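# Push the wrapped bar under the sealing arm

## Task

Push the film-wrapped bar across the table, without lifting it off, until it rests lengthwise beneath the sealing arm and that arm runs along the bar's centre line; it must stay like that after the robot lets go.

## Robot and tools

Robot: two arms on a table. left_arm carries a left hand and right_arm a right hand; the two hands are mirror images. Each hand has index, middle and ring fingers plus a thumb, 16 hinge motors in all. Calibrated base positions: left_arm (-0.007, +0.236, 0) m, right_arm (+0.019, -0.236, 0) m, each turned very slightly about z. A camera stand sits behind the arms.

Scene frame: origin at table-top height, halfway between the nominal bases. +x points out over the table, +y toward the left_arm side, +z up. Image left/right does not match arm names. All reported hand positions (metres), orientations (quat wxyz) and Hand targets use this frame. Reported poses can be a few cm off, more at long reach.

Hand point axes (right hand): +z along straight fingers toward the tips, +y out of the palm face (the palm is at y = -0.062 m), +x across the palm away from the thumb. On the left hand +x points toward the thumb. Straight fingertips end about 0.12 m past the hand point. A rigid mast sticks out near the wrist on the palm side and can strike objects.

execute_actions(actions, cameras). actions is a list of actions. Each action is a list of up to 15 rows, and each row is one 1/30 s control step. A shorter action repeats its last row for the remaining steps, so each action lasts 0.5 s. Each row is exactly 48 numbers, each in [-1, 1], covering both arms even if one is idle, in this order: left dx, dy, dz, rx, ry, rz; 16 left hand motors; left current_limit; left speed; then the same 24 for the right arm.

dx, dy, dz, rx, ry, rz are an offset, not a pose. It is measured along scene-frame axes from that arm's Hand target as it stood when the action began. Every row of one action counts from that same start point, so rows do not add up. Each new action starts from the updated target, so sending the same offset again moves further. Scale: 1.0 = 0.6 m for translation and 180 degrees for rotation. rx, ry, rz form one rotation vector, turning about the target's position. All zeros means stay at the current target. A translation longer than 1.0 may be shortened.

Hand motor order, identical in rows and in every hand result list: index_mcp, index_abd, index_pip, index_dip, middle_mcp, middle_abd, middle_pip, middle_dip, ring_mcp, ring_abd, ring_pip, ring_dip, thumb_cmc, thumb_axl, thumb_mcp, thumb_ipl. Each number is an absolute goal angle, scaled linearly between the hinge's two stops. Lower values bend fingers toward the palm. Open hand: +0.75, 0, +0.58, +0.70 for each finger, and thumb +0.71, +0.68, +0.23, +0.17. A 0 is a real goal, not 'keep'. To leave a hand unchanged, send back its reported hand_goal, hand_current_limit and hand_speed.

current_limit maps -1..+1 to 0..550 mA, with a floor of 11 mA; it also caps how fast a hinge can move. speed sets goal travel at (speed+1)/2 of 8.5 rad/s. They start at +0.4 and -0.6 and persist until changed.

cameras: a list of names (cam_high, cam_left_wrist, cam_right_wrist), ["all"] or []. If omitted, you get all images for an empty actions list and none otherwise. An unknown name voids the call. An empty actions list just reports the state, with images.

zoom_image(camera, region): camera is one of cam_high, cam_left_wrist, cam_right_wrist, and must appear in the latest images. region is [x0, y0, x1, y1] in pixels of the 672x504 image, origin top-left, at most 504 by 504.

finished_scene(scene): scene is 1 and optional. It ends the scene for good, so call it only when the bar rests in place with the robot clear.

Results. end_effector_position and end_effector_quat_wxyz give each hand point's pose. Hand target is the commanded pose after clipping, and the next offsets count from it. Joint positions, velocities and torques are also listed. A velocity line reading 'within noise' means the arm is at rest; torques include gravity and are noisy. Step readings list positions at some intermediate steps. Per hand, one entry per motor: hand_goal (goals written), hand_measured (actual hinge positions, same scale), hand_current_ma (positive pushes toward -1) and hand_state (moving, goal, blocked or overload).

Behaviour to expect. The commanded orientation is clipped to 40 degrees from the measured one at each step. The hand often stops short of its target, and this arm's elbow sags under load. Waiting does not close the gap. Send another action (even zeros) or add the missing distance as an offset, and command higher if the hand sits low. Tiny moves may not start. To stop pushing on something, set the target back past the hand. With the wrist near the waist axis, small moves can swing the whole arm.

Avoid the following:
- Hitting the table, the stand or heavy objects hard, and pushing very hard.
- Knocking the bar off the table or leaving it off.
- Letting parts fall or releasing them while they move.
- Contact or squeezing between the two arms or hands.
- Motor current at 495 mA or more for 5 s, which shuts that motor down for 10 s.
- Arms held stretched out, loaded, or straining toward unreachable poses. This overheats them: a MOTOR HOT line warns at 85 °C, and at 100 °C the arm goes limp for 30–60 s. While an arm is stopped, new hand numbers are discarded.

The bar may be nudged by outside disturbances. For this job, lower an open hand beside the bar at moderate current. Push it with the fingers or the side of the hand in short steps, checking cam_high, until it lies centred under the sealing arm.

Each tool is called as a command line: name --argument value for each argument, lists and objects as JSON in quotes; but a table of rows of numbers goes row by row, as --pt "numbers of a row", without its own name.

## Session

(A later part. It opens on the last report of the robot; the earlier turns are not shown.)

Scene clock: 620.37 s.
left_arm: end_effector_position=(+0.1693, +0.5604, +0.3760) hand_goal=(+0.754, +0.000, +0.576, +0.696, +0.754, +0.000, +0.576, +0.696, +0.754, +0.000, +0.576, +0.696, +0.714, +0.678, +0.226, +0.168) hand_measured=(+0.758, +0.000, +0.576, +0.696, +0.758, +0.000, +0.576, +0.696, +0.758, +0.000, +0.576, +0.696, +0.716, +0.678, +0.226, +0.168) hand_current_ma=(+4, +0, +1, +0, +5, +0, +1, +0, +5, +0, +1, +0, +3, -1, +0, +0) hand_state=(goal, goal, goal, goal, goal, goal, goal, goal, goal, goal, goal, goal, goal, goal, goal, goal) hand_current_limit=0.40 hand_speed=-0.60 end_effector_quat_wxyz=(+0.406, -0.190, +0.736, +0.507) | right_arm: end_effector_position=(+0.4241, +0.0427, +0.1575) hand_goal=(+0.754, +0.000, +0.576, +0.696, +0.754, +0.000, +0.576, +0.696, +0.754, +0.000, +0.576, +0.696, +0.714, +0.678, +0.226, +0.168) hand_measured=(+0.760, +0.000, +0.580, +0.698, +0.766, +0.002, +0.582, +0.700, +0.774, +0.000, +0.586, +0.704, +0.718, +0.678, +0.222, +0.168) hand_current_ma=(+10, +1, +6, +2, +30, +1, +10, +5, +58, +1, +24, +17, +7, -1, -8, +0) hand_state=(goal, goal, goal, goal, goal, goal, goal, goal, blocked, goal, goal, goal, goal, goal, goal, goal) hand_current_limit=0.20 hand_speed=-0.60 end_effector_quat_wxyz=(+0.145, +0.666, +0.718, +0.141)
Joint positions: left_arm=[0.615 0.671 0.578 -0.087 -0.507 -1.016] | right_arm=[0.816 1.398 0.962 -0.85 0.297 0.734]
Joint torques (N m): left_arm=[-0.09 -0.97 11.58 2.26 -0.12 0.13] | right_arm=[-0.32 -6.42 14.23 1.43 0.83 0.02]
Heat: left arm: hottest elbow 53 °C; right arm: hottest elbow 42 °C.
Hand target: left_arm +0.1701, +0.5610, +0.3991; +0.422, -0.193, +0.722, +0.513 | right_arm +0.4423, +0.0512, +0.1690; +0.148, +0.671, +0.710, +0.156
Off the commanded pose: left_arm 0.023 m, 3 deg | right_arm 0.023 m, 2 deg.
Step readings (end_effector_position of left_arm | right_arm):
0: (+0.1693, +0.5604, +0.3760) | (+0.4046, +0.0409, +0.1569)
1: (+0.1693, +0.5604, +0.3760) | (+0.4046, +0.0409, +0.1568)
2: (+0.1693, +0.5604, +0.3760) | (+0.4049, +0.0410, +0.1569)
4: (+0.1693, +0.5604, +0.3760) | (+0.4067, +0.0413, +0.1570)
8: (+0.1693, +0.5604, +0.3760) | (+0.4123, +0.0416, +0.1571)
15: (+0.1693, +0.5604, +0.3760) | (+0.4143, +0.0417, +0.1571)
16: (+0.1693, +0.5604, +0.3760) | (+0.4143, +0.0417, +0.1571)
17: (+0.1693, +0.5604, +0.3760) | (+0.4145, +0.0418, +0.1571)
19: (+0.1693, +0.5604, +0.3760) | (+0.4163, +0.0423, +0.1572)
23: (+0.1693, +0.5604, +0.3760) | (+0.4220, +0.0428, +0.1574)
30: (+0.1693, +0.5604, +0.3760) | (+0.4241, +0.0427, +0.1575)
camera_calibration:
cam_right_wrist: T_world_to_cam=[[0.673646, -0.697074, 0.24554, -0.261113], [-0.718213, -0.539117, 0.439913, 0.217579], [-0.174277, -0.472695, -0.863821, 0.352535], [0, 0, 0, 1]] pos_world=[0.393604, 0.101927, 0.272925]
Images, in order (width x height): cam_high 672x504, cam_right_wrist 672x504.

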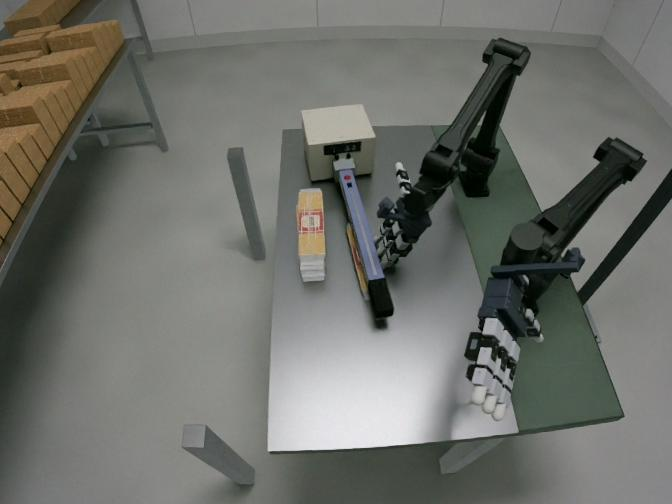

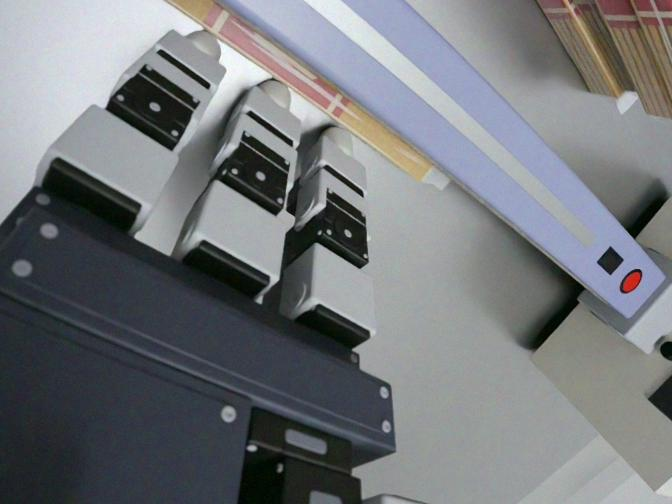

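zoom_image --camera "cam_high" --region '[335, 215, 405, 305]'

Scaled by 5.600.

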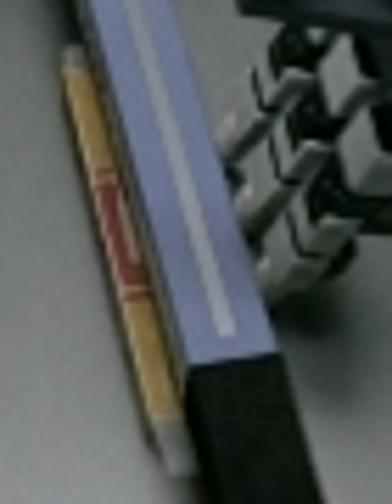

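execute_actions --actions '[[[0,0,0,0,0,0,0.754,0,0.576,0.696,0.754,0,0.576,0.696,0.754,0,0.576,0.696,0.714,0.678,0.226,0.168,0.4,-0.6,-0.055,-0.015,-0.01,0,0,0,0.754,0,0.576,0.696,0.754,0,0.576,0.696,0.754,0,0.576,0.696,0.714,0.678,0.226,0.168,0.2,-0.6]],[[0,0,0,0,0,0,0.754,0,0.576,0.696,0.754,0,0.576,0.696,0.754,0,0.576,0.696,0.714,0.678,0.226,0.168,0.4,-0.6,-0.06,0,0,0,0,0,0.754,0,0.576,0.696,0.754,0,0.576,0.696,0.754,0,0.576,0.696,0.714,0.678,0.226,0.168,0.2,-0.6]],[[0,0,0,0,0,0,0.754,0,0.576,0.696,0.754,0,0.576,0.696,0.754,0,0.576,0.696,0.714,0.678,0.226,0.168,0.4,-0.6,-0.07,0,0.05,0,0,0,0.754,0,0.576,0.696,0.754,0,0.576,0.696,0.754,0,0.576,0.696,0.714,0.678,0.226,0.168,0.2,-0.6]],[[0,0,0,0,0,0,0.754,0,0.576,0.696,0.754,0,0.576,0.696,0.754,0,0.576,0.696,0.714,0.678,0.226,0.168,0.4,-0.6,-0.05,0,0.08,0,0,0,0.754,0,0.576,0.696,0.754,0,0.576,0.696,0.754,0,0.576,0.696,0.714,0.678,0.226,0.168,0.2,-0.6]]]' --cameras '["cam_high", "cam_right_wrist"]'

zoom_image --camera "cam_high" --region '[335, 215, 405, 305]'

zoom_image --camera "cam_right_wrist" --region '[200, 0, 672, 350]'

Scene clock: 672.33 s.
left_arm: end_effector_position=(+0.1693, +0.5604, +0.3760) hand_goal=(+0.754, +0.000, +0.576, +0.696, +0.754, +0.000, +0.576, +0.696, +0.754, +0.000, +0.576, +0.696, +0.714, +0.678, +0.226, +0.168) hand_measured=(+0.758, +0.000, +0.576, +0.696, +0.758, +0.000, +0.576, +0.696, +0.758, +0.000, +0.576, +0.696, +0.716, +0.678, +0.226, +0.168) hand_current_ma=(+4, +0, +1, +0, +5, +0, +1, +0, +5, +0, +1, +0, +3, -1, +0, +0) hand_state=(goal, goal, goal, goal, goal, goal, goal, goal, goal, goal, goal, goal, goal, goal, goal, goal) hand_current_limit=0.40 hand_speed=-0.60 end_effector_quat_wxyz=(+0.406, -0.190, +0.736, +0.507) | right_arm: end_effector_position=(+0.2992, +0.0320, +0.2214) hand_goal=(+0.754, +0.000, +0.576, +0.696, +0.754, +0.000, +0.576, +0.696, +0.754, +0.000, +0.576, +0.696, +0.714, +0.678, +0.226, +0.168) hand_measured=(+0.758, +0.000, +0.580, +0.698, +0.758, +0.002, +0.578, +0.698, +0.756, +0.000, +0.576, +0.698, +0.718, +0.678, +0.222, +0.168) hand_current_ma=(+8, +1, +6, +2, +9, +1, +5, +4, +3, +0, +1, +3, +7, -1, -8, +0) hand_state=(goal, goal, goal, goal, goal, goal, goal, goal, goal, goal, goal, goal, goal, goal, goal, goal) hand_current_limit=0.20 hand_speed=-0.60 end_effector_quat_wxyz=(+0.154, +0.667, +0.716, +0.139)
Joint positions: left_arm=[0.615 0.671 0.578 -0.087 -0.507 -1.016] | right_arm=[1.105 1.152 0.924 -1.167 0.38 1.037]
Joint torques (N m): left_arm=[-0.09 -0.91 11.56 2.25 -0.12 0.13] | right_arm=[2.02 -5.36 14.53 0.14 0.83 0.16]
Heat: left arm: hottest elbow 54 °C; right arm: hottest elbow 45 °C.
Hand target: left_arm +0.1701, +0.5610, +0.3991; +0.422, -0.193, +0.722, +0.513 | right_arm +0.3013, +0.0422, +0.2409; +0.149, +0.670, +0.710, +0.156
Off the commanded pose: left_arm 0.023 m, 3 deg | right_arm 0.022 m, 2 deg.
Step readings (end_effector_position of left_arm | right_arm):
0: (+0.1693, +0.5604, +0.3760) | (+0.4241, +0.0427, +0.1575)
1: (+0.1693, +0.5604, +0.3760) | (+0.4242, +0.0427, +0.1576)
2: (+0.1693, +0.5604, +0.3760) | (+0.4242, +0.0426, +0.1576)
4: (+0.1693, +0.5604, +0.3760) | (+0.4233, +0.0427, +0.1578)
8: (+0.1693, +0.5604, +0.3760) | (+0.4167, +0.0405, +0.1568)
15: (+0.1693, +0.5604, +0.3760) | (+0.4116, +0.0395, +0.1570)
16: (+0.1693, +0.5604, +0.3760) | (+0.4114, +0.0393, +0.1571)
17: (+0.1693, +0.5604, +0.3760) | (+0.4105, +0.0386, +0.1571)
19: (+0.1693, +0.5604, +0.3760) | (+0.4034, +0.0375, +0.1565)
23: (+0.1693, +0.5604, +0.3760) | (+0.3843, +0.0423, +0.1567)
30: (+0.1693, +0.5604, +0.3760) | (+0.3772, +0.0460, +0.1607)
31: (+0.1693, +0.5604, +0.3760) | (+0.3769, +0.0455, +0.1607)
32: (+0.1693, +0.5604, +0.3760) | (+0.3747, +0.0450, +0.1609)
34: (+0.1693, +0.5604, +0.3760) | (+0.3670, +0.0408, +0.1645)
38: (+0.1693, +0.5604, +0.3760) | (+0.3461, +0.0436, +0.1796)
45: (+0.1693, +0.5604, +0.3760) | (+0.3335, +0.0428, +0.1889)
46: (+0.1693, +0.5604, +0.3760) | (+0.3331, +0.0418, +0.1887)
47: (+0.1693, +0.5604, +0.3760) | (+0.3310, +0.0405, +0.1887)
49: (+0.1693, +0.5604, +0.3760) | (+0.3234, +0.0335, +0.1899)
53: (+0.1693, +0.5604, +0.3760) | (+0.3061, +0.0300, +0.2014)
60: (+0.1693, +0.5604, +0.3760) | (+0.3006, +0.0342, +0.2218)
camera_calibration:
cam_right_wrist: T_world_to_cam=[[0.66557, -0.698891, 0.261856, -0.20135], [-0.726777, -0.52713, 0.440374, 0.096039], [-0.169742, -0.48341, -0.85878, 0.378793], [0, 0, 0, 1]] pos_world=[0.268108, 0.0930157, 0.335731]
Images, in order (width x height): cam_high 672x504, cam_right_wrist 672x504.

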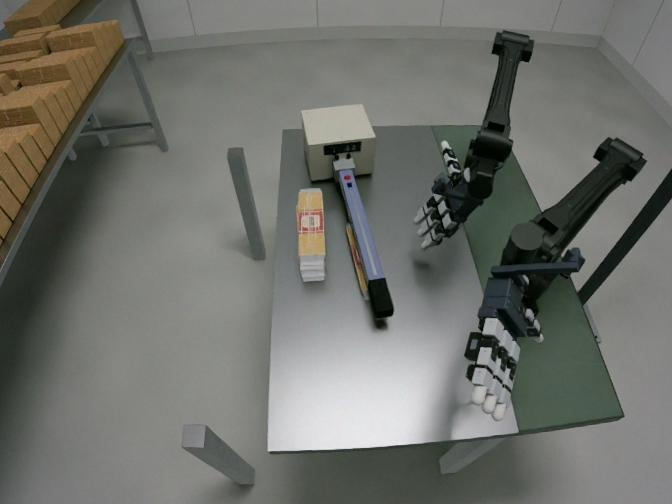

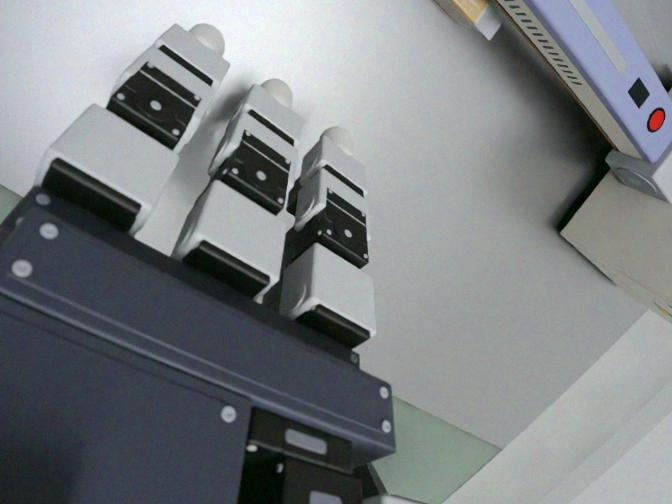

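Scaled by 5.600.

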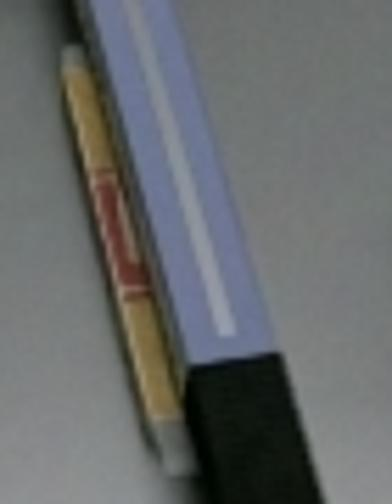

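Scaled by 1.068.

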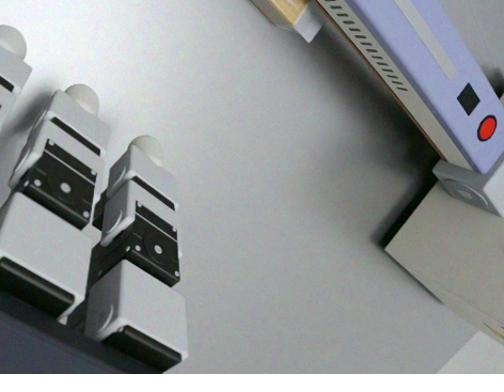

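finished_scene

The scene is finished: the task was done.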